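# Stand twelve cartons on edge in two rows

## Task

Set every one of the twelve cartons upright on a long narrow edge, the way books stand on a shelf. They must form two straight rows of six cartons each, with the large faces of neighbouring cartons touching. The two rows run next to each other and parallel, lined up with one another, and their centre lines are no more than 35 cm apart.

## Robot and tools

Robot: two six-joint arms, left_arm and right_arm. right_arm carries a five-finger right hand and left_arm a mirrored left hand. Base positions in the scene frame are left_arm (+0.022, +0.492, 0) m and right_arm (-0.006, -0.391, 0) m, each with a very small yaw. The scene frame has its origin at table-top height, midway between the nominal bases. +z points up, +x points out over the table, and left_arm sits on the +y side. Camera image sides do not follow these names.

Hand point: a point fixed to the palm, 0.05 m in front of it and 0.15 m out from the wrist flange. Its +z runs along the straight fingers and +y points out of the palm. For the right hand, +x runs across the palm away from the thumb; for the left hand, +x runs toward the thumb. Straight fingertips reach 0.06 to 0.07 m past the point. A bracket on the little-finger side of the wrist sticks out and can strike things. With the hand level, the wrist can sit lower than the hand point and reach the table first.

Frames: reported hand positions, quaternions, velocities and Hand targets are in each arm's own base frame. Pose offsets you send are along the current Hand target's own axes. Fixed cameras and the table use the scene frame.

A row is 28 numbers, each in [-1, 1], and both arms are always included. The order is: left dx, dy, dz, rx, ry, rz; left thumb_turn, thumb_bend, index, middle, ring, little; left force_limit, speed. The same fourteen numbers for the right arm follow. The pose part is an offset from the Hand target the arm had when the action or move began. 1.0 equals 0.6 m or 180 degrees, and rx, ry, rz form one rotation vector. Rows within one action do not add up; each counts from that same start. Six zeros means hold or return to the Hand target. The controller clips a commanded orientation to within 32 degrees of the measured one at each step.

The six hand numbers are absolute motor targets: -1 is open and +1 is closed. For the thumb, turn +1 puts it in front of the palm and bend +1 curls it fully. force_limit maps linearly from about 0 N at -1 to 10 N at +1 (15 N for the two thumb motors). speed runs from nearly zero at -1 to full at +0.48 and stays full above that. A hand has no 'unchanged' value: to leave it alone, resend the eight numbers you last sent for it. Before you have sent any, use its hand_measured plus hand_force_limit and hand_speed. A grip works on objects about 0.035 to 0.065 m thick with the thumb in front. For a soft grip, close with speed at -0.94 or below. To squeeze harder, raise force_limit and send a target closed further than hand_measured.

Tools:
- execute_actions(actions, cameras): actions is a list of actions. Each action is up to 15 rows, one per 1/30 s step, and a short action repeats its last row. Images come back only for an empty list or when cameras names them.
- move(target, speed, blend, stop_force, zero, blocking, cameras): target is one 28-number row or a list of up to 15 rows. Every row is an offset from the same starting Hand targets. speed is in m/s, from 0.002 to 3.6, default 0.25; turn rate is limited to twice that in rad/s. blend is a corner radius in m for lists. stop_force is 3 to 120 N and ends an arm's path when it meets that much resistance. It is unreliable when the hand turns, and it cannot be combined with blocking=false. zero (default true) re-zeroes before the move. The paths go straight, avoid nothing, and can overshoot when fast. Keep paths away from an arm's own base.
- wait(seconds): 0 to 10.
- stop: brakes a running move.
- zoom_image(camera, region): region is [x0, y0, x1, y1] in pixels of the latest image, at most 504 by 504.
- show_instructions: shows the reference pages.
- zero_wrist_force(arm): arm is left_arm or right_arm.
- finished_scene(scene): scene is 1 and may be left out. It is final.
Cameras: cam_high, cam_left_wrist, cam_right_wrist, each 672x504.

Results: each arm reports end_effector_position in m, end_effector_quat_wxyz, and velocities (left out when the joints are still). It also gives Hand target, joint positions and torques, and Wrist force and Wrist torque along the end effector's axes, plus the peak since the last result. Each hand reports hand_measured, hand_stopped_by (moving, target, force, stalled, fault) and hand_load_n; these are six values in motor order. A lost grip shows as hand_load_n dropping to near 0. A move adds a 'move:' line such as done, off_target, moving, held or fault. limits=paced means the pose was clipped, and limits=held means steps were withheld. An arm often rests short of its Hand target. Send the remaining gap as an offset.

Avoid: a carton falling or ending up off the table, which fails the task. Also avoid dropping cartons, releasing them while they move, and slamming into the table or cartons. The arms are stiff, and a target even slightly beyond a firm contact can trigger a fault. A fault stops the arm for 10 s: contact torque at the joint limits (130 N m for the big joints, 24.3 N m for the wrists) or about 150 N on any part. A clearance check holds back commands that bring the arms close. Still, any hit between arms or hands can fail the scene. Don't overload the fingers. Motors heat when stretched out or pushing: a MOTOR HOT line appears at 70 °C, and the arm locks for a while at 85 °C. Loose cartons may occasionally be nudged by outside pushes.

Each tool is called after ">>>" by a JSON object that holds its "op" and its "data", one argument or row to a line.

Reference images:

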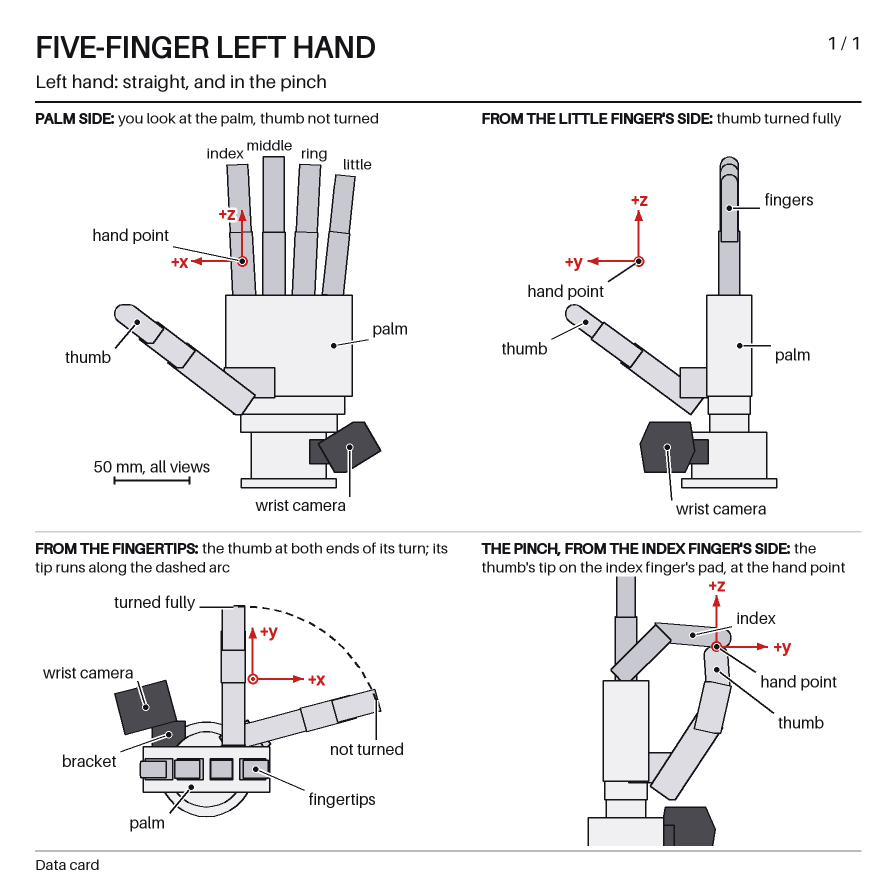

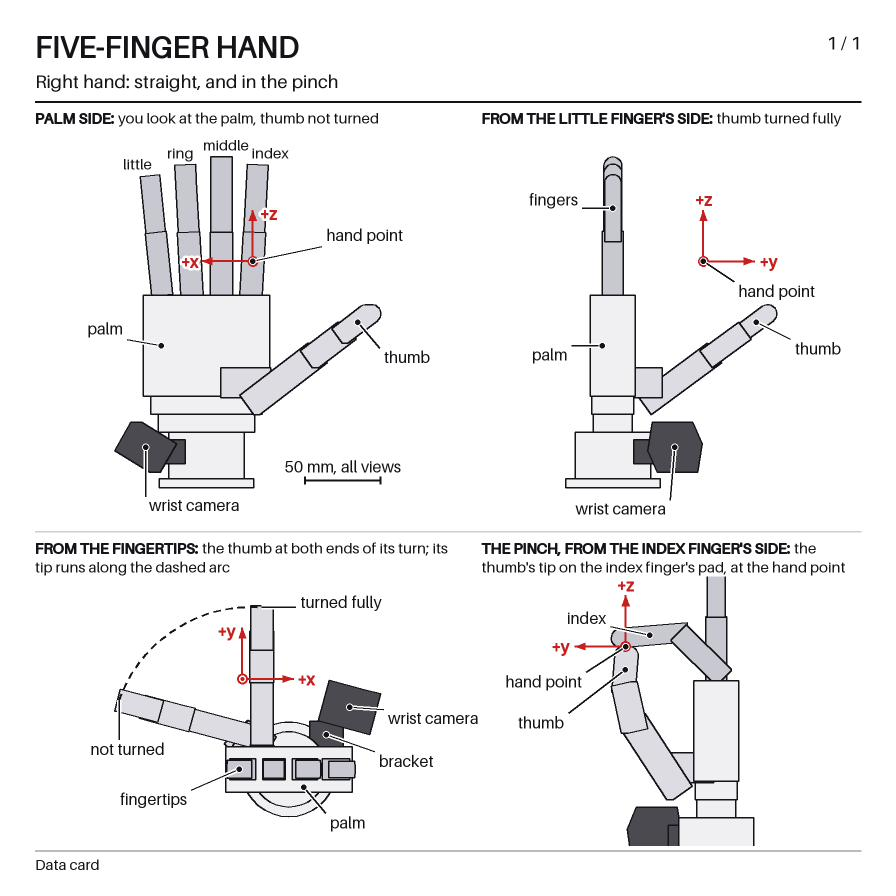

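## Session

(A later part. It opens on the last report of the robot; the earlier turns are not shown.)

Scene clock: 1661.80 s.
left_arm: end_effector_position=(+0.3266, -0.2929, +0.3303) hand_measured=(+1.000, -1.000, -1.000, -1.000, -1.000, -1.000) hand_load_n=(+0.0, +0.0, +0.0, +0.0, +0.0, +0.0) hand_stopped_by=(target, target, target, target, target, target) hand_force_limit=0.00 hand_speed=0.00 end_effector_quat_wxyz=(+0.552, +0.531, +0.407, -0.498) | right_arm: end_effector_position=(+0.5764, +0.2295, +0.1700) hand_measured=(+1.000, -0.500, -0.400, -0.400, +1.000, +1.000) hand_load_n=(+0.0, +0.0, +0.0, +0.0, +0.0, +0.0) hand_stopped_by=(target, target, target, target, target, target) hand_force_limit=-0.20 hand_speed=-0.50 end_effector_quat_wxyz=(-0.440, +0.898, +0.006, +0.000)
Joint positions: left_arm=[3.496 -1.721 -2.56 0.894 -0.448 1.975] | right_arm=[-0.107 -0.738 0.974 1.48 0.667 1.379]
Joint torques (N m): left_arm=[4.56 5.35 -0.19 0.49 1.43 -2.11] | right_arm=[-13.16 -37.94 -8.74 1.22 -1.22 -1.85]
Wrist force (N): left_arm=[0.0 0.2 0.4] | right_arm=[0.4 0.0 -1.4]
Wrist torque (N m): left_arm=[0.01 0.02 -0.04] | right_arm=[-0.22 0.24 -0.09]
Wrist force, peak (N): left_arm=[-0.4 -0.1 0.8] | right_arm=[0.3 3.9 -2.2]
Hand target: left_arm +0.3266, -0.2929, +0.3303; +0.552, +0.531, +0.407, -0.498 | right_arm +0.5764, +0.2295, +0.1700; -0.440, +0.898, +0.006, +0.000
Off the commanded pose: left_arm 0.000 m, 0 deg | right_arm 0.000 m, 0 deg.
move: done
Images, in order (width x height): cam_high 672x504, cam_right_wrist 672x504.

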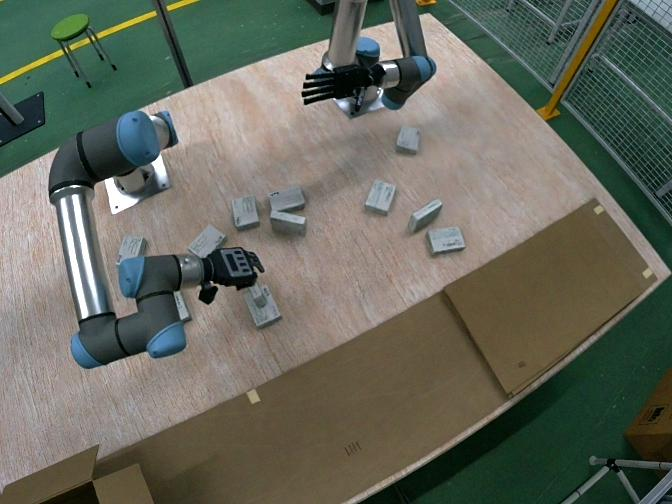

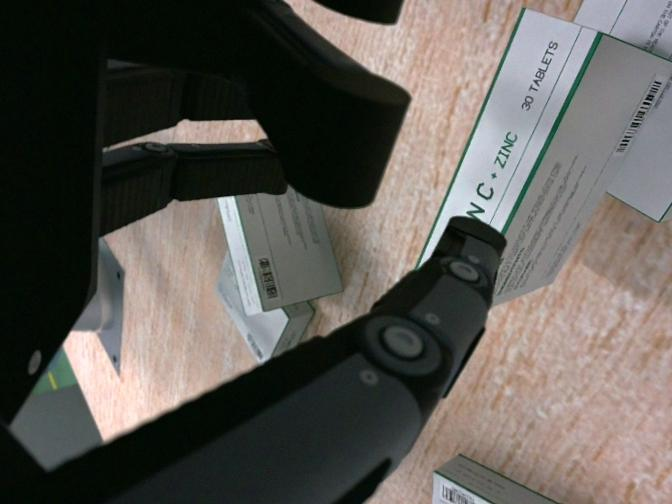

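>>> {"op": "move", "data": {
  "target": [0,0,0,0,0,0,1,-1,-1,-1,-1,-1,0,0,0,0.0965,0.0955,0,0,0,1,-0.5,-0.4,-0.4,1,1,-0.2,-0.5],
  "speed": 0.08,
  "cameras": ["cam_high","cam_right_wrist"]
}}

>>> {"op": "zoom_image", "data": {
  "camera": "cam_right_wrist",
  "region": [250, 50, 672, 420]
}}

Scene clock: 1683.40 s.
left_arm: end_effector_position=(+0.3266, -0.2929, +0.3303) hand_measured=(+1.000, -1.000, -1.000, -1.000, -1.000, -1.000) hand_load_n=(+0.5, +0.0, +0.0, +0.0, +0.0, +0.0) hand_stopped_by=(target, target, target, target, target, target) hand_force_limit=0.00 hand_speed=0.00 end_effector_quat_wxyz=(+0.552, +0.531, +0.407, -0.498) | right_arm: end_effector_position=(+0.5767, +0.2395, +0.0891) hand_measured=(+1.000, -0.500, -0.400, -0.400, +1.000, +1.000) hand_load_n=(+0.0, +0.0, +0.0, +0.0, +0.0, +0.0) hand_stopped_by=(target, target, target, target, target, target) hand_force_limit=-0.20 hand_speed=-0.50 end_effector_quat_wxyz=(-0.440, +0.898, +0.006, +0.000)
Joint positions: left_arm=[3.496 -1.721 -2.56 0.894 -0.448 1.975] | right_arm=[-0.09 -0.666 1.052 1.31 0.665 1.406]
Joint torques (N m): left_arm=[4.89 5.65 -0.31 0.49 1.31 -2.08] | right_arm=[-2.48 -53.55 -23.37 4.68 -2.9 -1.26]
Wrist force (N): left_arm=[-0.2 0.2 0.3] | right_arm=[0.1 0.2 -1.5]
Wrist torque (N m): left_arm=[0.02 0.06 -0.06] | right_arm=[-0.19 0.28 -0.15]
Wrist force, peak (N): left_arm=[-0.2 0.0 0.8] | right_arm=[0.3 -0.5 -2.0]
Hand target: left_arm +0.3266, -0.2929, +0.3303; +0.552, +0.531, +0.407, -0.498 | right_arm +0.5768, +0.2394, +0.0891; -0.440, +0.898, +0.006, +0.000
Off the commanded pose: left_arm 0.000 m, 0 deg | right_arm 0.000 m, 0 deg.
move: done
Images, in order (width x height): cam_high 672x504, cam_right_wrist 672x504.

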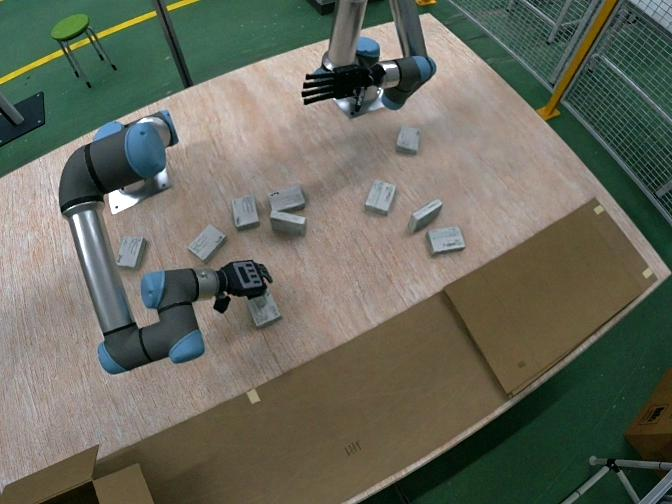

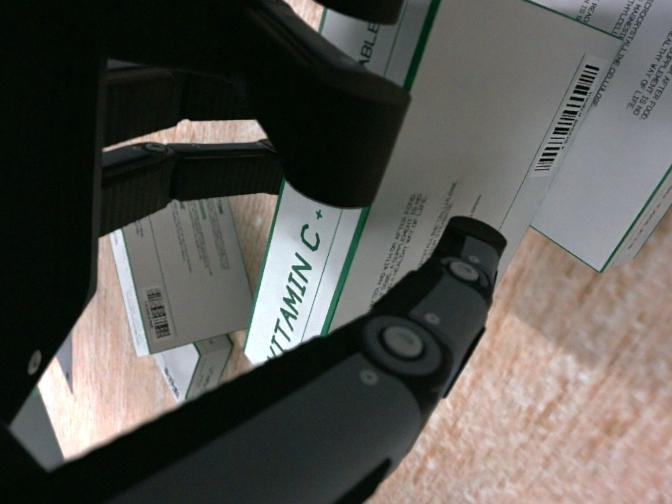

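Scaled by 1.194 from the camera's 672x504 image, which has a finer 960x720 frame.

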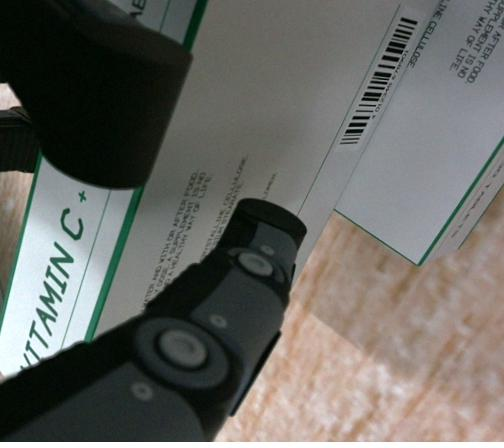

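>>> {"op": "move", "data": {
  "target": [
    [0,0,0,0,0,0,1,-1,-1,-1,-1,-1,0,0,0,-0.0112,0.0145,0,0,0,1,-0.5,-0.4,-0.4,1,1,-0.2,-0.5],
    [0,0,0,0,0,0,1,-1,-1,-1,-1,-1,0,0,0,-0.0112,0.0145,0,0,0,1,-0.5,0.3,0.3,1,1,-0.2,-0.88]
  ],
  "speed": 0.04,
  "cameras": ["cam_high","cam_right_wrist"]
}}

Scene clock: 1694.40 s.
left_arm: end_effector_position=(+0.3266, -0.2929, +0.3303) hand_measured=(+1.000, -1.000, -1.000, -1.000, -1.000, -1.000) hand_load_n=(+0.5, +0.0, +0.0, +0.0, +0.0, +0.0) hand_stopped_by=(target, target, target, target, target, target) hand_force_limit=0.00 hand_speed=0.00 end_effector_quat_wxyz=(+0.552, +0.531, +0.407, -0.498) | right_arm: end_effector_position=(+0.5767, +0.2504, +0.0891) hand_measured=(+1.000, -0.502, +0.100, +0.054, +1.000, +1.000) hand_load_n=(-1.5, +10.0, +6.5, +3.0, +0.0, +0.0) hand_stopped_by=(target, target, force, force, target, target) hand_force_limit=-0.20 hand_speed=-0.88 end_effector_quat_wxyz=(-0.440, +0.898, +0.006, +0.000)
Joint positions: left_arm=[3.496 -1.721 -2.56 0.894 -0.448 1.975] | right_arm=[-0.072 -0.664 1.041 1.295 0.663 1.435]
Joint torques (N m): left_arm=[4.54 5.89 0.01 0.43 1.33 -2.05] | right_arm=[-12.55 -55.13 -8.6 4.32 0.1 -1.89]
Wrist force (N): left_arm=[-0.3 -0.3 0.4] | right_arm=[0.4 0.4 -1.3]
Wrist torque (N m): left_arm=[-0.06 0.06 -0.04] | right_arm=[-0.21 0.25 -0.05]
Wrist force, peak (N): left_arm=[-0.5 -0.2 0.6] | right_arm=[0.4 0.7 -2.2]
Hand target: left_arm +0.3266, -0.2929, +0.3303; +0.552, +0.531, +0.407, -0.498 | right_arm +0.5767, +0.2504, +0.0891; -0.440, +0.898, +0.006, +0.000
Off the commanded pose: left_arm 0.000 m, 0 deg | right_arm 0.000 m, 0 deg.
move: done
Images, in order (width x height): cam_high 672x504, cam_right_wrist 672x504.

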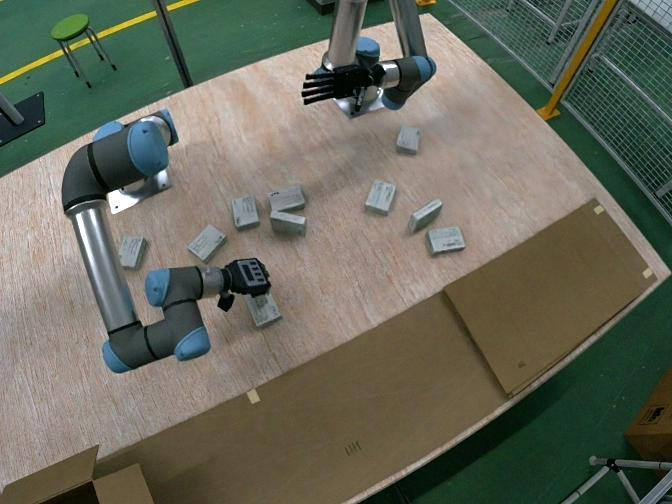

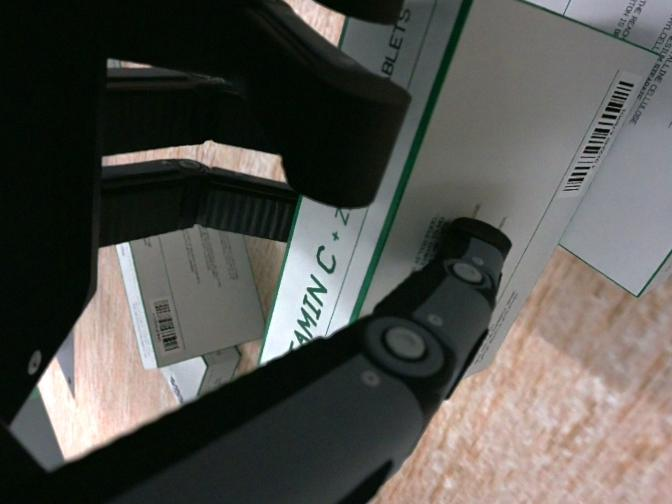

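>>> {"op": "move", "data": {
  "target": [
    [0,0,0,0,0,0,1,-1,-1,-1,-1,-1,0,0,0,-0.0925,-0.0712,0,0,0,1,-0.5,0.3,0.3,1,1,-0.2,-0.88],
    [0,0,0,0,0,0,1,-1,-1,-1,-1,-1,0,0,-0.005,-0.296,0.1933,0,0,0,1,-0.5,0.3,0.3,1,1,-0.2,-0.88],
    [0,0,0,0,0,0,1,-1,-1,-1,-1,-1,0,0,-0.005,-0.1758,0.2858,0,0,0,1,-0.5,0.3,0.3,1,1,-0.2,-0.88]
  ],
  "speed": [0.1,0.15,0.1],
  "blend": [0.02,0.02,0],
  "cameras": ["cam_high","cam_right_wrist"]
}}

>>> {"op": "move", "data": {
  "target": [0,0,0,0,0,0,1,-1,-1,-1,-1,-1,0,0,0,0.0132,0.0102,0,0,0,1,-0.5,0.3,0.3,1,1,-0.2,-0.88],
  "speed": 0.012,
  "stop_force": 3,
  "cameras": ["cam_right_wrist"]
}}

Scene clock: 1742.50 s.
left_arm: end_effector_position=(+0.3266, -0.2929, +0.3303) hand_measured=(+1.000, -1.000, -1.000, -1.000, -1.000, -1.000) hand_load_n=(+0.5, +0.0, +0.0, +0.0, -0.5, +0.0) hand_stopped_by=(target, target, target, target, target, target) hand_force_limit=0.00 hand_speed=0.00 end_effector_quat_wxyz=(+0.552, +0.531, +0.407, -0.498) | right_arm: end_effector_position=(+0.5715, +0.4505, +0.0675) hand_measured=(+1.000, -0.502, +0.100, +0.054, +1.000, +1.000) hand_load_n=(-1.5, +9.5, +6.5, +3.0, +0.0, +0.0) hand_stopped_by=(target, target, force, force, target, target) hand_force_limit=-0.20 hand_speed=-0.88 end_effector_quat_wxyz=(-0.440, +0.898, +0.006, +0.000)
Joint positions: left_arm=[3.496 -1.721 -2.56 0.894 -0.448 1.975] | right_arm=[0.247 -0.529 0.733 1.069 0.695 1.945]
Joint torques (N m): left_arm=[3.96 5.4 0 0.38 1.32 -2.08] | right_arm=[-11.01 -55.52 -22.43 2.76 -2.75 2.03]
Wrist force (N): left_arm=[0.1 -0.1 0.3] | right_arm=[0.3 1.0 -1.3]
Wrist torque (N m): left_arm=[-0.03 0.02 -0.03] | right_arm=[-0.12 0.28 0.07]
Wrist force, peak (N): left_arm=[0.2 0.3 0.9] | right_arm=[0.4 0.7 -2.1]
Hand target: left_arm +0.3266, -0.2929, +0.3303; +0.552, +0.531, +0.407, -0.498 | right_arm +0.5716, +0.4505, +0.0675; -0.440, +0.898, +0.006, +0.000
Off the commanded pose: left_arm 0.000 m, 0 deg | right_arm 0.000 m, 0 deg.
move: done
Images, in order (width x height): cam_high 672x504, cam_right_wrist 672x504.

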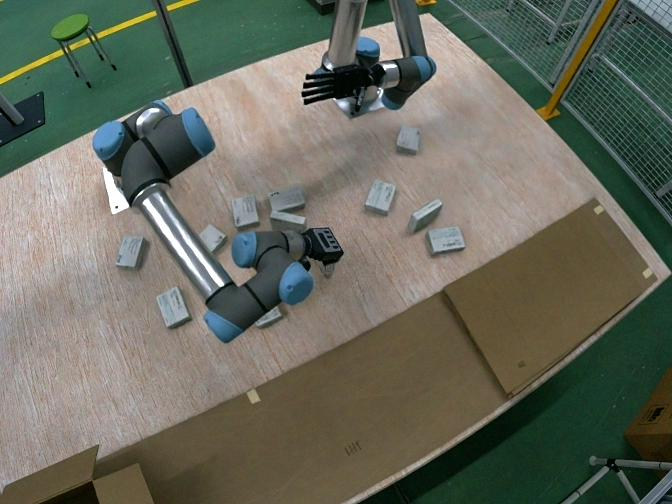

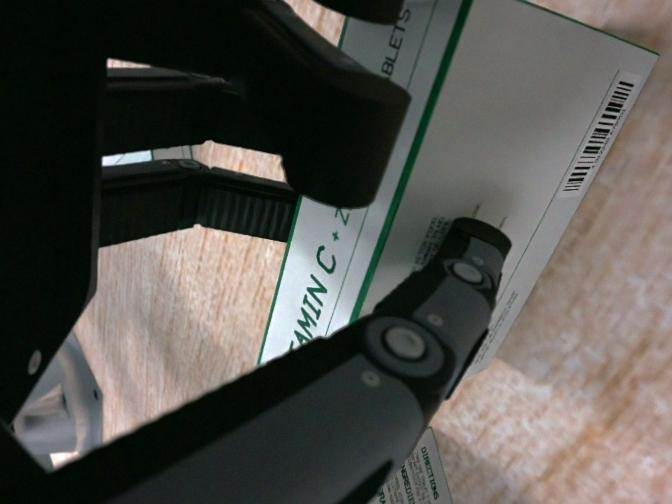

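Scene clock: 1743.97 s.
left_arm: end_effector_position=(+0.3266, -0.2929, +0.3303) hand_measured=(+1.000, -1.000, -1.000, -1.000, -1.000, -1.000) hand_load_n=(+0.0, +0.0, +0.0, +0.0, +0.0, +0.0) hand_stopped_by=(target, target, target, target, target, target) hand_force_limit=0.00 hand_speed=0.00 end_effector_quat_wxyz=(+0.552, +0.531, +0.407, -0.498) | right_arm: end_effector_position=(+0.5716, +0.4505, +0.0620) hand_measured=(+1.000, -0.502, +0.100, +0.056, +1.000, +1.000) hand_load_n=(-1.5, +10.0, +6.0, +3.5, +0.0, +0.0) hand_stopped_by=(target, target, force, force, target, target) hand_force_limit=-0.20 hand_speed=-0.88 end_effector_quat_wxyz=(-0.440, +0.898, +0.006, +0.000)
Joint positions: left_arm=[3.496 -1.721 -2.56 0.894 -0.448 1.975] | right_arm=[0.247 -0.525 0.739 1.058 0.695 1.945]
Joint torques (N m): left_arm=[3.64 5.38 0.21 0.44 1.4 -2.01] | right_arm=[-10.24 -58.73 -24.87 4.08 0.49 1.36]
Wrist force (N): left_arm=[-0.1 0.1 0.3] | right_arm=[0.1 0.1 -2.6]
Wrist torque (N m): left_arm=[0.00 0.05 -0.05] | right_arm=[-0.12 0.30 0.07]
Wrist force, peak (N): left_arm=[-0.3 0.4 0.6] | right_arm=[1.2 -5.0 -7.9]
Hand target: left_arm +0.3266, -0.2929, +0.3303; +0.552, +0.531, +0.407, -0.498 | right_arm +0.5716, +0.4505, +0.0620; -0.440, +0.898, +0.006, +0.000 (not the last commanded pose)
Off the commanded pose: left_arm 0.000 m, 0 deg | right_arm 0.005 m, 0 deg.
move: contact (right_arm)
Images, in order (width x height): cam_right_wrist 672x504.

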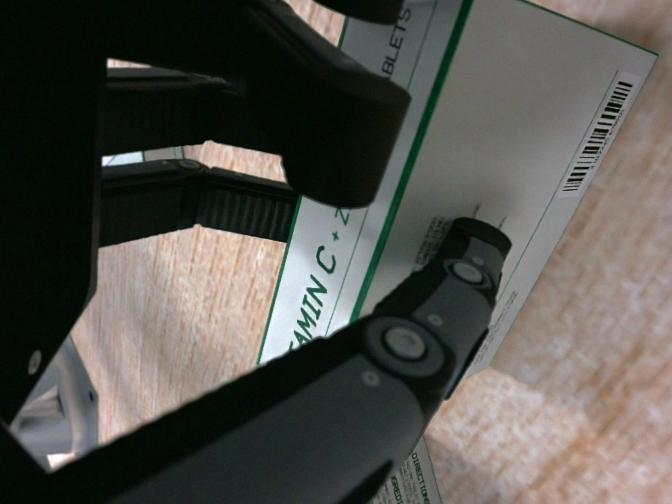

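>>> {"op": "move", "data": {
  "target": [
    [0,0,0,0,0,0,1,-1,-1,-1,-1,-1,0,0,0,0,0,0,0,0,1,-0.5,-0.3,-0.3,1,1,-0.2,-0.7],
    [0,0,0,0,0,0,1,-1,-1,-1,-1,-1,0,0,0,0.004,-0.0053,0,0,0,1,-0.5,-0.3,-0.3,1,1,-0.2,-0.7],
    [0,0,0,0,0,0,1,-1,-1,-1,-1,-1,0,0,0,-0.146,-0.1243,0,0,0,1,-0.5,-0.3,-0.3,1,1,-0.2,-0.7]
  ],
  "speed": [0.05,0.03,0.12],
  "cameras": ["cam_high","cam_right_wrist"]
}}

Scene clock: 1764.13 s.
left_arm: end_effector_position=(+0.3266, -0.2929, +0.3303) hand_measured=(+1.000, -1.000, -1.000, -1.000, -1.000, -1.000) hand_load_n=(+0.0, +0.0, +0.0, +0.0, +0.0, +0.0) hand_stopped_by=(target, target, target, target, target, target) hand_force_limit=0.00 hand_speed=0.00 end_effector_quat_wxyz=(+0.552, +0.531, +0.407, -0.498) | right_arm: end_effector_position=(+0.5710, +0.4451, +0.1768) hand_measured=(+1.000, -0.500, -0.300, -0.300, +1.000, +1.000) hand_load_n=(+0.0, +0.0, +0.0, -0.5, +0.0, +0.0) hand_stopped_by=(target, target, target, target, target, target) hand_force_limit=-0.20 hand_speed=-0.70 end_effector_quat_wxyz=(-0.440, +0.898, +0.006, +0.000)
Joint positions: left_arm=[3.496 -1.721 -2.56 0.894 -0.448 1.975] | right_arm=[0.24 -0.576 0.545 1.312 0.693 1.933]
Joint torques (N m): left_arm=[3.57 5.96 0.53 0.51 1.36 -1.99] | right_arm=[-6.91 -57.37 -20.54 2.66 -0.14 -0.04]
Wrist force (N): left_arm=[0.1 -0.2 0.5] | right_arm=[0.4 0.4 -1.2]
Wrist torque (N m): left_arm=[-0.05 0.02 -0.02] | right_arm=[-0.17 0.27 0.06]
Wrist force, peak (N): left_arm=[-0.1 -0.3 0.8] | right_arm=[0.4 -1.2 -3.6]
Hand target: left_arm +0.3266, -0.2929, +0.3303; +0.552, +0.531, +0.407, -0.498 | right_arm +0.5710, +0.4452, +0.1770; -0.440, +0.898, +0.006, +0.000
Off the commanded pose: left_arm 0.000 m, 0 deg | right_arm 0.000 m, 0 deg.
move: done
Images, in order (width x height): cam_high 672x504, cam_right_wrist 672x504.

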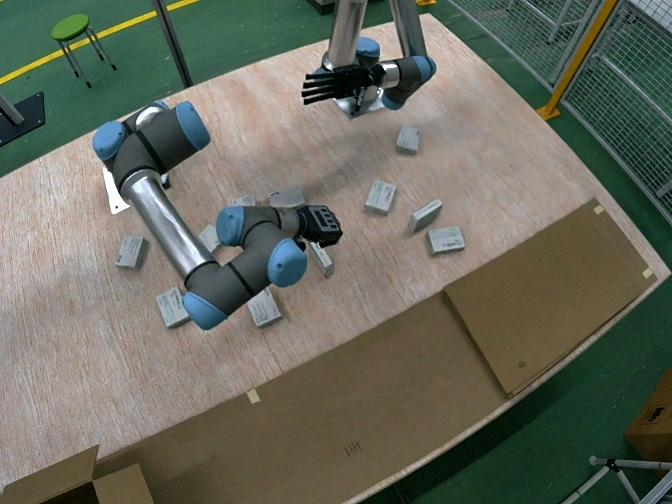

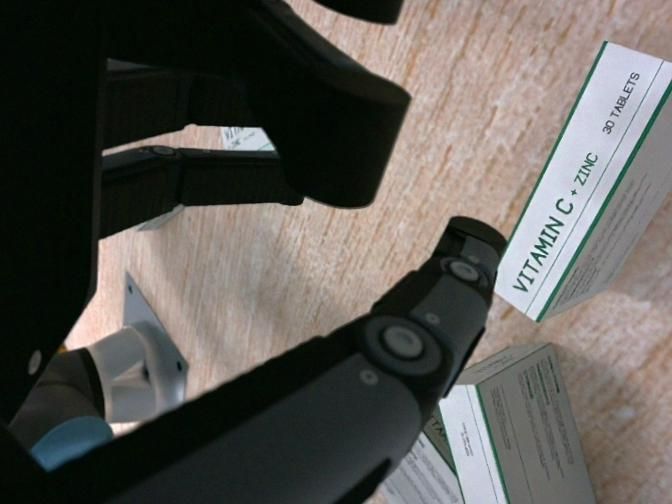

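>>> {"op": "move", "data": {
  "target": [0,0,0,0,0,0,1,-1,-1,-1,-1,-1,0,0,-0.085,0.0198,-0.1623,0,0,0,1,-0.5,-0.3,-0.3,1,1,-0.2,-0.7],
  "speed": 0.2,
  "cameras": ["cam_high","cam_right_wrist"]
}}

Scene clock: 1785.23 s.
left_arm: end_effector_position=(+0.3266, -0.2929, +0.3303) hand_measured=(+1.000, -1.000, -1.000, -1.000, -1.000, -1.000) hand_load_n=(+0.0, +0.0, +0.0, +0.0, +0.0, +0.0) hand_stopped_by=(target, target, target, target, target, target) hand_force_limit=0.00 hand_speed=0.00 end_effector_quat_wxyz=(+0.552, +0.531, +0.407, -0.498) | right_arm: end_effector_position=(+0.5207, +0.3604, +0.2269) hand_measured=(+1.000, -0.500, -0.300, -0.300, +1.000, +1.000) hand_load_n=(+0.0, +0.0, +0.0, +0.0, +0.0, +0.0) hand_stopped_by=(target, target, target, target, target, target) hand_force_limit=-0.20 hand_speed=-0.70 end_effector_quat_wxyz=(-0.440, +0.898, +0.006, +0.000)
Joint positions: left_arm=[3.496 -1.721 -2.56 0.894 -0.448 1.975] | right_arm=[0.118 -0.851 0.953 1.326 0.667 1.744]
Joint torques (N m): left_arm=[4.23 6.05 0.74 0.47 1.39 -2] | right_arm=[1.91 -51.01 -9.51 2.13 0.46 -1.54]
Wrist force (N): left_arm=[-0.1 0.1 0.2] | right_arm=[0.2 0.1 -1.1]
Wrist torque (N m): left_arm=[0.02 0.04 -0.05] | right_arm=[-0.24 0.26 -0.12]
Wrist force, peak (N): left_arm=[0.2 0.3 0.8] | right_arm=[-0.8 0.6 -3.0]
Hand target: left_arm +0.3266, -0.2929, +0.3303; +0.552, +0.531, +0.407, -0.498 | right_arm +0.5206, +0.3603, +0.2269; -0.440, +0.898, +0.006, +0.000
Off the commanded pose: left_arm 0.000 m, 0 deg | right_arm 0.000 m, 0 deg.
move: done
Images, in order (width x height): cam_high 672x504, cam_right_wrist 672x504.

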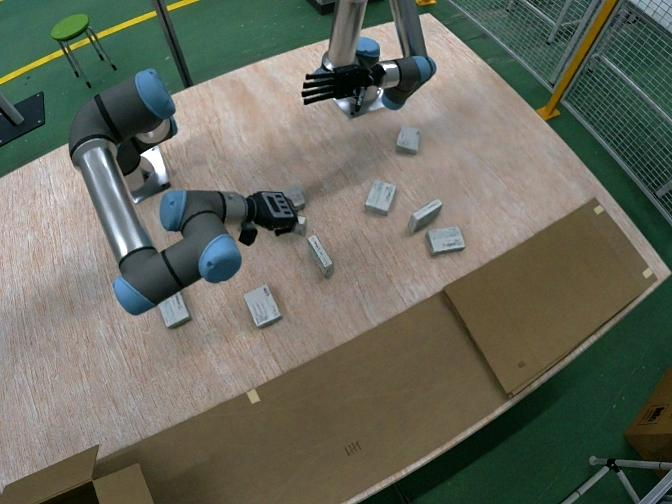

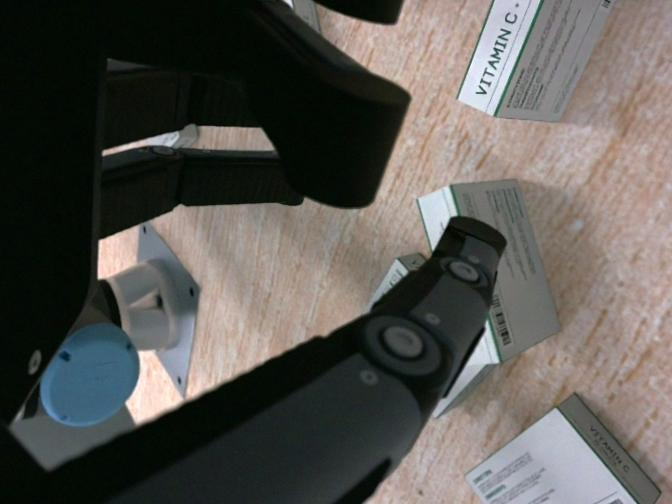

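>>> {"op": "move", "data": {
  "target": [0,0,0,0,0,0,1,-1,-1,-1,-1,-1,0,0,-0.1443,0.0363,0.136,0,-0.2214,-0.1705,1,-0.5,-0.15,-0.15,1,1,-0.2,-0.7],
  "speed": 0.2,
  "cameras": ["cam_high","cam_right_wrist"]
}}

Scene clock: 1845.33 s.
left_arm: end_effector_position=(+0.3266, -0.2929, +0.3303) hand_measured=(+1.000, -1.000, -1.000, -1.000, -1.000, -1.000) hand_load_n=(+0.0, +0.0, +0.0, +0.0, +0.0, +0.0) hand_stopped_by=(target, target, target, target, target, target) hand_force_limit=0.00 hand_speed=0.00 end_effector_quat_wxyz=(+0.552, +0.531, +0.407, -0.498) | right_arm: end_effector_position=(+0.4338, +0.4106, +0.1592) hand_measured=(+1.000, -0.500, -0.150, -0.150, +1.000, +1.000) hand_load_n=(+0.0, +0.0, +0.0, +0.0, +0.0, +0.0) hand_stopped_by=(target, target, target, target, target, target) hand_force_limit=-0.20 hand_speed=-0.70 end_effector_quat_wxyz=(-0.396, +0.811, +0.387, -0.188)
Joint positions: left_arm=[3.496 -1.721 -2.56 0.894 -0.448 1.975] | right_arm=[0.322 -0.584 0.823 1.934 0.842 0.768]
Joint torques (N m): left_arm=[3.89 6.29 0.2 0.55 1.33 -1.93] | right_arm=[-11.81 -54.83 -7.78 2.17 -1.53 -1.08]
Wrist force (N): left_arm=[0.1 -0.1 0.2] | right_arm=[0.3 0.3 -1.2]
Wrist torque (N m): left_arm=[-0.02 0.02 -0.03] | right_arm=[-0.21 0.24 -0.13]
Wrist force, peak (N): left_arm=[0.2 0.2 0.8] | right_arm=[0.2 0.3 -2.0]
Hand target: left_arm +0.3266, -0.2929, +0.3303; +0.552, +0.531, +0.407, -0.498 | right_arm +0.4339, +0.4105, +0.1592; -0.396, +0.811, +0.387, -0.188
Off the commanded pose: left_arm 0.000 m, 0 deg | right_arm 0.000 m, 0 deg.
move: done
Images, in order (width x height): cam_high 672x504, cam_right_wrist 672x504.

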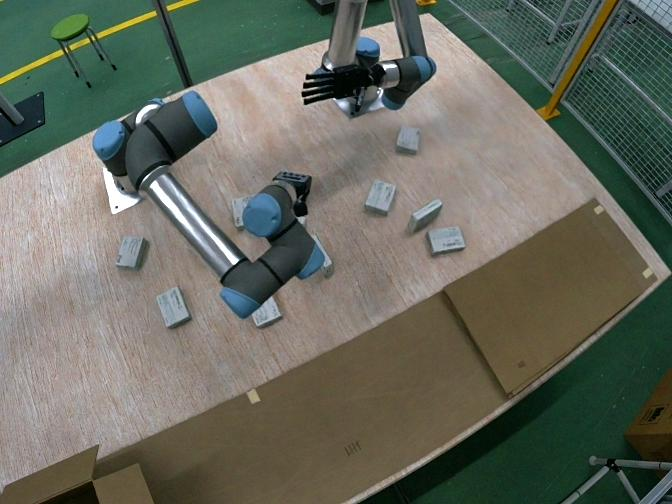

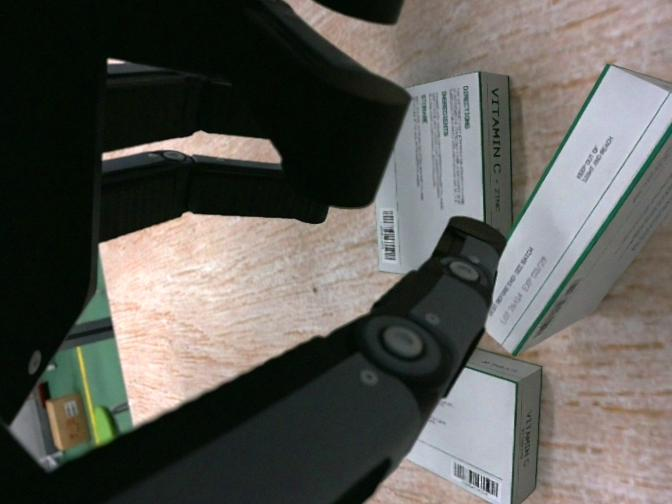

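>>> {"op": "move", "data": {
  "target": [0,0,0,0,0,0,1,-1,-1,-1,-1,-1,0,0,0,0.0763,0.0253,0,-0.0233,-0.018,1,-0.5,-0.15,-0.15,1,1,-0.2,-0.7],
  "speed": 0.1,
  "cameras": ["cam_right_wrist"]
}}

Scene clock: 1875.07 s.
left_arm: end_effector_position=(+0.3266, -0.2929, +0.3303) hand_measured=(+1.000, -1.000, -1.000, -1.000, -1.000, -1.000) hand_load_n=(+0.5, +0.0, +0.0, +0.0, +0.0, +0.0) hand_stopped_by=(target, target, target, target, target, target) hand_force_limit=0.00 hand_speed=0.00 end_effector_quat_wxyz=(+0.552, +0.531, +0.407, -0.498) | right_arm: end_effector_position=(+0.4465, +0.4004, +0.1139) hand_measured=(+1.000, -0.500, -0.150, -0.150, +1.000, +1.000) hand_load_n=(+0.0, +0.0, +0.0, +0.0, +0.5, +0.0) hand_stopped_by=(target, target, target, target, target, target) hand_force_limit=-0.20 hand_speed=-0.70 end_effector_quat_wxyz=(-0.387, +0.793, +0.424, -0.206)
Joint positions: left_arm=[3.496 -1.721 -2.56 0.894 -0.448 1.975] | right_arm=[0.318 -0.494 0.78 1.953 0.9 0.666]
Joint torques (N m): left_arm=[3.73 5.89 0.15 0.57 1.36 -1.92] | right_arm=[-0.42 -46.37 -9.56 0.86 -1.69 0.43]
Wrist force (N): left_arm=[-0.4 0.1 0.5] | right_arm=[0.4 0.4 -1.3]
Wrist torque (N m): left_arm=[0.00 0.08 -0.07] | right_arm=[-0.18 0.23 -0.11]
Wrist force, peak (N): left_arm=[-0.7 -0.1 0.6] | right_arm=[0.1 -0.5 -1.7]
Hand target: left_arm +0.3266, -0.2929, +0.3303; +0.552, +0.531, +0.407, -0.498 | right_arm +0.4465, +0.4004, +0.1138; -0.387, +0.792, +0.424, -0.206
Off the commanded pose: left_arm 0.000 m, 0 deg | right_arm 0.000 m, 0 deg.
move: done
Images, in order (width x height): cam_right_wrist 672x504.

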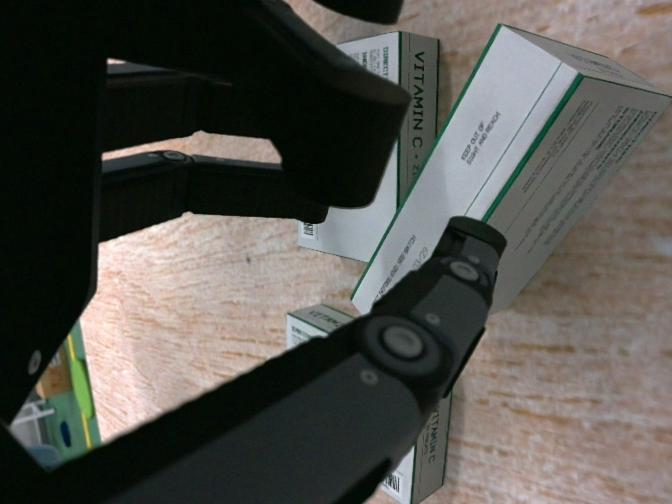

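>>> {"op": "move", "data": {
  "target": [0,0,0,0,0,0,1,-1,-1,-1,-1,-1,0,0,0,-0.0066,0.0086,0,0.0263,0.0203,1,-0.5,-0.15,-0.15,1,1,-0.2,-0.7],
  "speed": 0.1,
  "cameras": ["cam_right_wrist","cam_high"]
}}

Scene clock: 1910.67 s.
left_arm: end_effector_position=(+0.3266, -0.2929, +0.3303) hand_measured=(+1.000, -1.000, -1.000, -1.000, -1.000, -1.000) hand_load_n=(+0.0, +0.0, +0.0, +0.0, +0.0, +0.0) hand_stopped_by=(target, target, target, target, target, target) hand_force_limit=0.00 hand_speed=0.00 end_effector_quat_wxyz=(+0.552, +0.531, +0.407, -0.498) | right_arm: end_effector_position=(+0.4412, +0.4039, +0.1138) hand_measured=(+1.000, -0.500, -0.150, -0.150, +1.000, +1.000) hand_load_n=(+0.0, +0.0, +0.0, +0.0, +0.0, +0.0) hand_stopped_by=(target, target, target, target, target, target) hand_force_limit=-0.20 hand_speed=-0.70 end_effector_quat_wxyz=(-0.398, +0.813, +0.382, -0.186)
Joint positions: left_arm=[3.496 -1.721 -2.56 0.894 -0.448 1.975] | right_arm=[0.307 -0.541 0.86 1.857 0.844 0.764]
Joint torques (N m): left_arm=[3.63 6.24 0.19 0.5 1.44 -1.9] | right_arm=[8.71 -43.6 -19.53 3.56 0.26 -0.62]
Wrist force (N): left_arm=[-0.4 0.0 0.6] | right_arm=[0.3 0.3 -1.0]
Wrist torque (N m): left_arm=[-0.02 0.10 -0.07] | right_arm=[-0.22 0.24 0.06]
Wrist force, peak (N): left_arm=[-0.1 0.3 0.8] | right_arm=[0.2 0.2 -1.8]
Hand target: left_arm +0.3266, -0.2929, +0.3303; +0.552, +0.531, +0.407, -0.498 | right_arm +0.4411, +0.4040, +0.1137; -0.398, +0.813, +0.382, -0.186
Off the commanded pose: left_arm 0.000 m, 0 deg | right_arm 0.000 m, 0 deg.
move: done
Images, in order (width x height): cam_high 672x504, cam_right_wrist 672x504.

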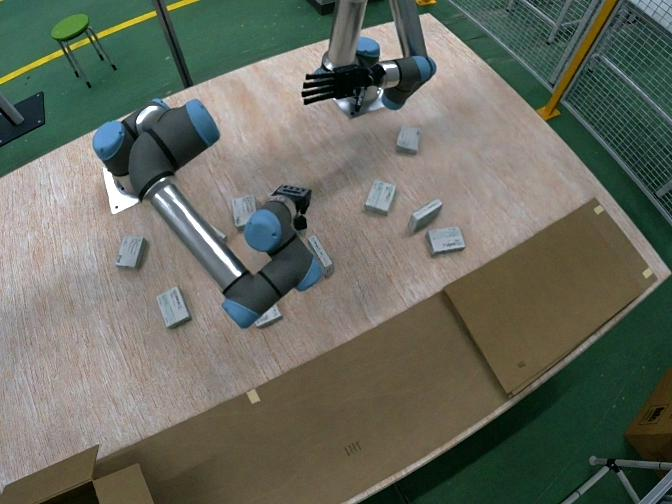

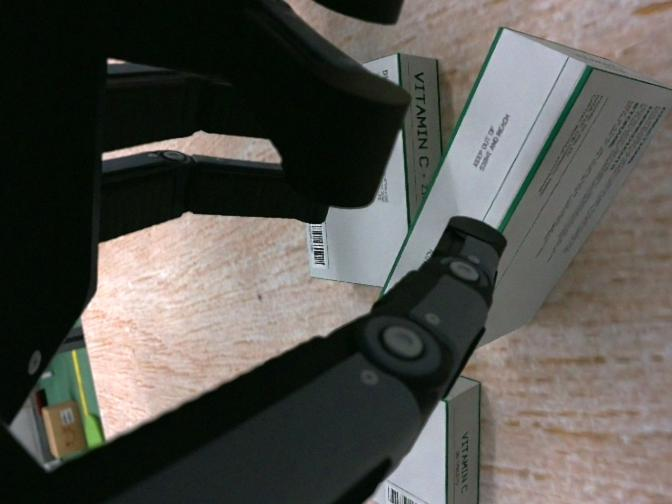

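>>> {"op": "move", "data": {
  "target": [0,0,0,0,0,0,1,-1,-1,-1,-1,-1,0,0,0,0.0681,0.0526,0,0,0,1,-0.5,-0.15,-0.15,1,1,-0.2,-0.7],
  "speed": 0.05,
  "stop_force": 4,
  "cameras": ["cam_right_wrist"]
}}

>>> {"op": "move", "data": {
  "target": [0,0,0,0,0,0,1,-1,-1,-1,-1,-1,0,0,0,0,0,0,0,0,1,-0.5,0.35,0.35,1,1,-0.2,-0.88],
  "cameras": ["cam_high","cam_right_wrist"]
}}

Scene clock: 1934.30 s.
left_arm: end_effector_position=(+0.3266, -0.2929, +0.3303) hand_measured=(+1.000, -1.000, -1.000, -1.000, -1.000, -1.000) hand_load_n=(+0.0, +0.0, +0.0, +0.0, +0.0, +0.0) hand_stopped_by=(target, target, target, target, target, target) hand_force_limit=0.00 hand_speed=0.00 end_effector_quat_wxyz=(+0.552, +0.531, +0.407, -0.498) | right_arm: end_effector_position=(+0.4413, +0.4039, +0.0621) hand_measured=(+1.000, -0.500, -0.150, -0.150, +1.000, +1.000) hand_load_n=(+0.0, +0.0, +0.0, +0.0, +0.0, +0.0) hand_stopped_by=(target, target, target, target, target, target) hand_force_limit=-0.20 hand_speed=-0.70 end_effector_quat_wxyz=(-0.398, +0.813, +0.382, -0.186)
Joint positions: left_arm=[3.496 -1.721 -2.56 0.894 -0.448 1.975] | right_arm=[0.307 -0.485 0.887 1.773 0.844 0.764]
Joint torques (N m): left_arm=[3.45 5.92 0.47 0.5 1.36 -1.91] | right_arm=[-13.42 -58.03 -22.95 4.84 -0.13 -0.61]
Wrist force (N): left_arm=[-0.1 -0.2 0.3] | right_arm=[0.1 0.4 -1.4]
Wrist torque (N m): left_arm=[-0.04 0.04 -0.05] | right_arm=[-0.19 0.28 0.05]
Wrist force, peak (N): left_arm=[-0.3 0.0 0.8] | right_arm=[0.4 0.6 -1.8]
Hand target: left_arm +0.3266, -0.2929, +0.3303; +0.552, +0.531, +0.407, -0.498 | right_arm +0.4413, +0.4039, +0.0621; -0.398, +0.813, +0.382, -0.186
Off the commanded pose: left_arm 0.000 m, 0 deg | right_arm 0.000 m, 0 deg.
move: done
Images, in order (width x height): cam_right_wrist 672x504.

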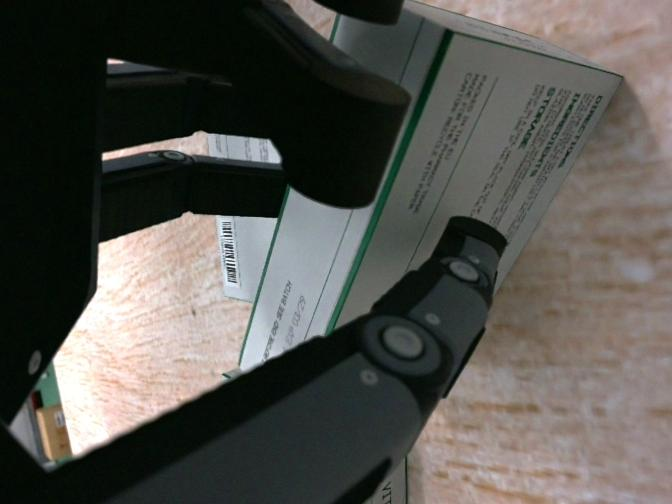

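Scene clock: 1935.27 s.
left_arm: end_effector_position=(+0.3266, -0.2929, +0.3303) hand_measured=(+1.000, -1.000, -1.000, -1.000, -1.000, -1.000) hand_load_n=(+0.0, +0.0, +0.0, +0.0, -0.5, +0.0) hand_stopped_by=(target, target, target, target, target, target) hand_force_limit=0.00 hand_speed=0.00 end_effector_quat_wxyz=(+0.552, +0.531, +0.407, -0.498) | right_arm: end_effector_position=(+0.4413, +0.4039, +0.0621) hand_measured=(+1.000, -0.502, +0.082, +0.048, +1.000, +1.000) hand_load_n=(-1.5, +7.5, +4.5, +4.0, +0.0, +0.0) hand_stopped_by=(target, target, force, force, target, target) hand_force_limit=-0.20 hand_speed=-0.88 end_effector_quat_wxyz=(-0.398, +0.813, +0.382, -0.186)
Joint positions: left_arm=[3.496 -1.721 -2.56 0.894 -0.448 1.975] | right_arm=[0.307 -0.485 0.887 1.773 0.844 0.764]
Joint torques (N m): left_arm=[3.59 6.12 0.37 0.49 1.44 -1.9] | right_arm=[-12.7 -58.12 -23.98 4.39 -1.07 0.76]
Wrist force (N): left_arm=[0.1 -0.1 0.2] | right_arm=[0.0 0.4 -1.7]
Wrist torque (N m): left_arm=[-0.01 0.01 -0.03] | right_arm=[-0.14 0.28 0.06]
Wrist force, peak (N): left_arm=[-0.2 0.0 0.8] | right_arm=[0.1 0.3 -1.9]
Hand target: left_arm +0.3266, -0.2929, +0.3303; +0.552, +0.531, +0.407, -0.498 | right_arm +0.4413, +0.4039, +0.0621; -0.398, +0.813, +0.382, -0.186
Off the commanded pose: left_arm 0.000 m, 0 deg | right_arm 0.000 m, 0 deg.
move: done
Images, in order (width x height): cam_high 672x504, cam_right_wrist 672x504.

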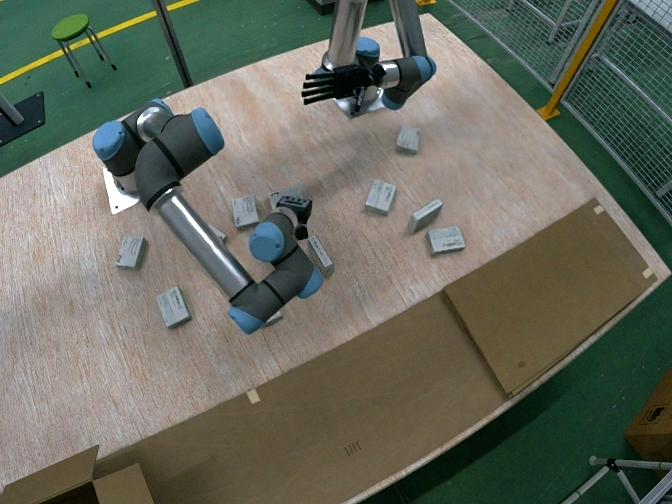

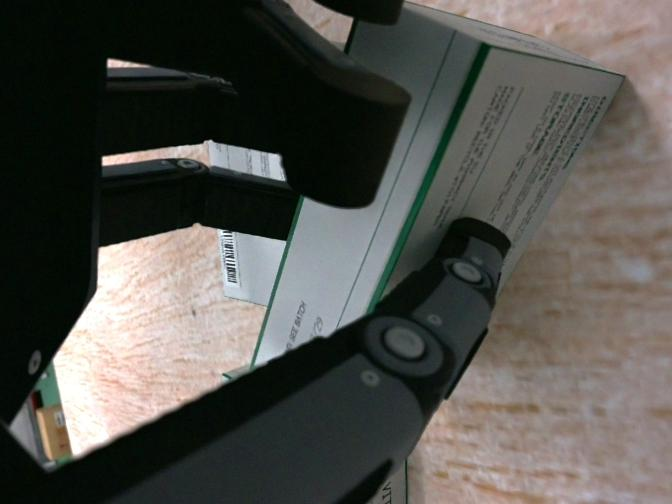

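>>> {"op": "move", "data": {
  "target": [
    [0,0,0,0,0,0,1,-1,-1,-1,-1,-1,0,0,0,-0.1057,-0.0813,0,0,0,1,-0.5,0.35,0.35,1,1,-0.2,-0.88],
    [0,0,0,0,0,0,1,-1,-1,-1,-1,-1,0,0,0.122,0.013,-0.2353,0,0.2179,0.1678,1,-0.5,0.35,0.35,1,1,-0.2,-0.88],
    [0,0,0,0,0,0,1,-1,-1,-1,-1,-1,0,0,0.122,0.112,-0.1592,0,0.2179,0.1678,1,-0.5,0.35,0.35,1,1,-0.2,-0.88]
  ],
  "speed": [0.1,0.15,0.08],
  "blend": [0.01,0.01,0],
  "cameras": ["cam_high","cam_right_wrist"]
}}

>>> {"op": "move", "data": {
  "target": [0,0,0,0,0,0,1,-1,-1,-1,-1,-1,0,0,0,0.0132,0.0102,0,0,0,1,-0.5,0.35,0.35,1,1,-0.2,-0.88],
  "speed": 0.012,
  "stop_force": 3,
  "cameras": ["cam_right_wrist"]
}}

Scene clock: 1987.33 s.
left_arm: end_effector_position=(+0.3266, -0.2929, +0.3303) hand_measured=(+1.000, -1.000, -1.000, -1.000, -1.000, -1.000) hand_load_n=(+0.0, -0.5, +0.0, +0.0, +0.0, +0.0) hand_stopped_by=(target, target, target, target, target, target) hand_force_limit=0.00 hand_speed=0.00 end_effector_quat_wxyz=(+0.552, +0.531, +0.407, -0.498) | right_arm: end_effector_position=(+0.5778, +0.3856, +0.0679) hand_measured=(+1.000, -0.502, +0.082, +0.048, +1.000, +1.000) hand_load_n=(-1.5, +8.0, +4.5, +4.0, +0.0, +0.0) hand_stopped_by=(target, target, force, force, target, target) hand_force_limit=-0.20 hand_speed=-0.88 end_effector_quat_wxyz=(-0.440, +0.898, +0.007, +0.000) end_effector_velocity=(+0.000, +0.000, +0.002) end_effector_angular_velocity=(+0.000, +0.002, +0.000)
Joint positions: left_arm=[3.496 -1.721 -2.56 0.894 -0.448 1.975] | right_arm=[0.147 -0.574 0.851 1.118 0.671 1.787]
Joint velocities: left_arm=[within noise] | right_arm=[0 -0.002 -0.001 0.005 0 0]
Joint torques (N m): left_arm=[3.43 6.23 0.42 0.52 1.39 -1.87] | right_arm=[-14.21 -57.66 -24.3 4.41 -3.16 -1.33]
Wrist force (N): left_arm=[0.0 0.0 0.1] | right_arm=[0.1 0.6 -1.2]
Wrist torque (N m): left_arm=[0.00 0.02 -0.04] | right_arm=[-0.17 0.29 0.04]
Wrist force, peak (N): left_arm=[0.0 -0.4 0.8] | right_arm=[0.1 0.0 -2.0]
Hand target: left_arm +0.3266, -0.2929, +0.3303; +0.552, +0.531, +0.407, -0.498 | right_arm +0.5778, +0.3856, +0.0680; -0.440, +0.898, +0.007, +0.000
Off the commanded pose: left_arm 0.000 m, 0 deg | right_arm 0.000 m, 0 deg.
move: done
Images, in order (width x height): cam_high 672x504, cam_right_wrist 672x504.

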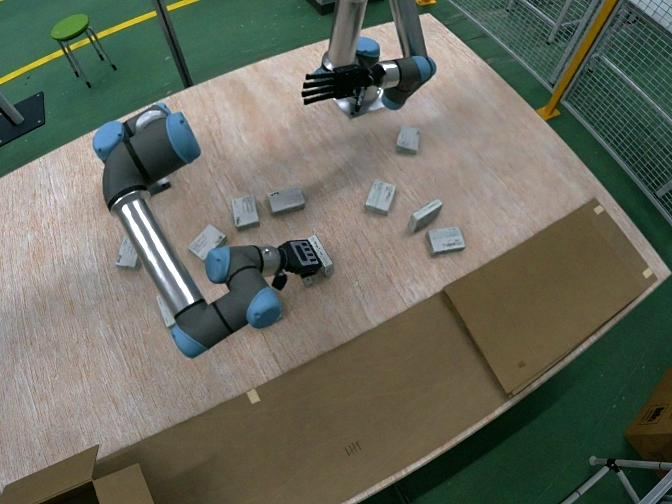

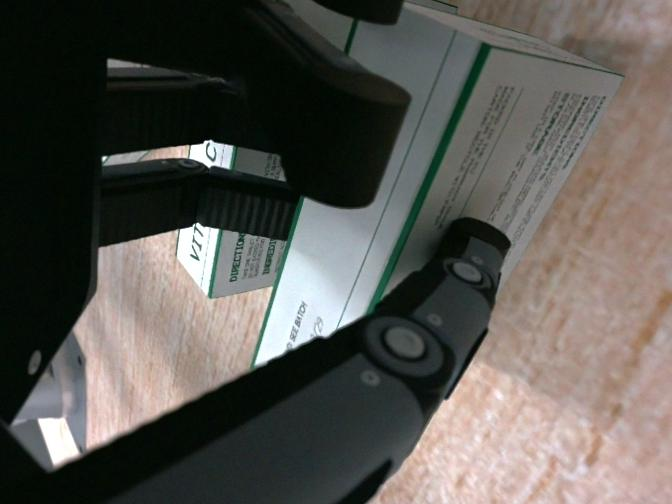

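Scene clock: 1988.83 s.
left_arm: end_effector_position=(+0.3266, -0.2929, +0.3303) hand_measured=(+1.000, -1.000, -1.000, -1.000, -1.000, -1.000) hand_load_n=(+0.0, +0.0, +0.0, +0.0, +0.0, +0.0) hand_stopped_by=(target, target, target, target, target, target) hand_force_limit=0.00 hand_speed=0.00 end_effector_quat_wxyz=(+0.552, +0.531, +0.407, -0.498) | right_arm: end_effector_position=(+0.5779, +0.3856, +0.0621) hand_measured=(+1.000, -0.502, +0.082, +0.048, +1.000, +1.000) hand_load_n=(-1.5, +7.0, +4.5, +4.0, +0.0, +0.0) hand_stopped_by=(target, target, force, force, target, target) hand_force_limit=-0.20 hand_speed=-0.88 end_effector_quat_wxyz=(-0.440, +0.898, +0.007, +0.000)
Joint positions: left_arm=[3.496 -1.721 -2.56 0.894 -0.448 1.975] | right_arm=[0.147 -0.569 0.856 1.108 0.671 1.787]
Joint torques (N m): left_arm=[3.4 6.16 0.74 0.38 1.3 -1.9] | right_arm=[-13.8 -56.68 -25.06 4.49 0.61 -1.77]
Wrist force (N): left_arm=[0.2 0.0 0.7] | right_arm=[0.0 0.1 -1.7]
Wrist torque (N m): left_arm=[-0.03 0.00 -0.03] | right_arm=[-0.16 0.29 0.05]
Wrist force, peak (N): left_arm=[0.0 0.0 0.8] | right_arm=[0.7 -5.0 -3.1]
Hand target: left_arm +0.3266, -0.2929, +0.3303; +0.552, +0.531, +0.407, -0.498 | right_arm +0.5779, +0.3856, +0.0621; -0.440, +0.898, +0.007, +0.000 (not the last commanded pose)
Off the commanded pose: left_arm 0.000 m, 0 deg | right_arm 0.004 m, 0 deg.
move: contact (right_arm)
Images, in order (width x height): cam_right_wrist 672x504.

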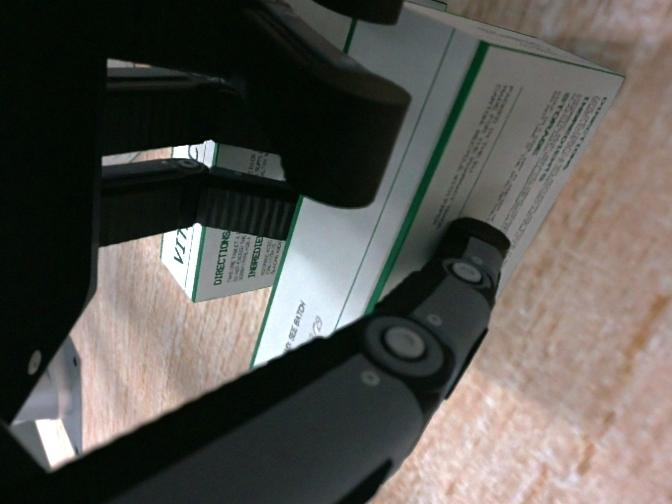

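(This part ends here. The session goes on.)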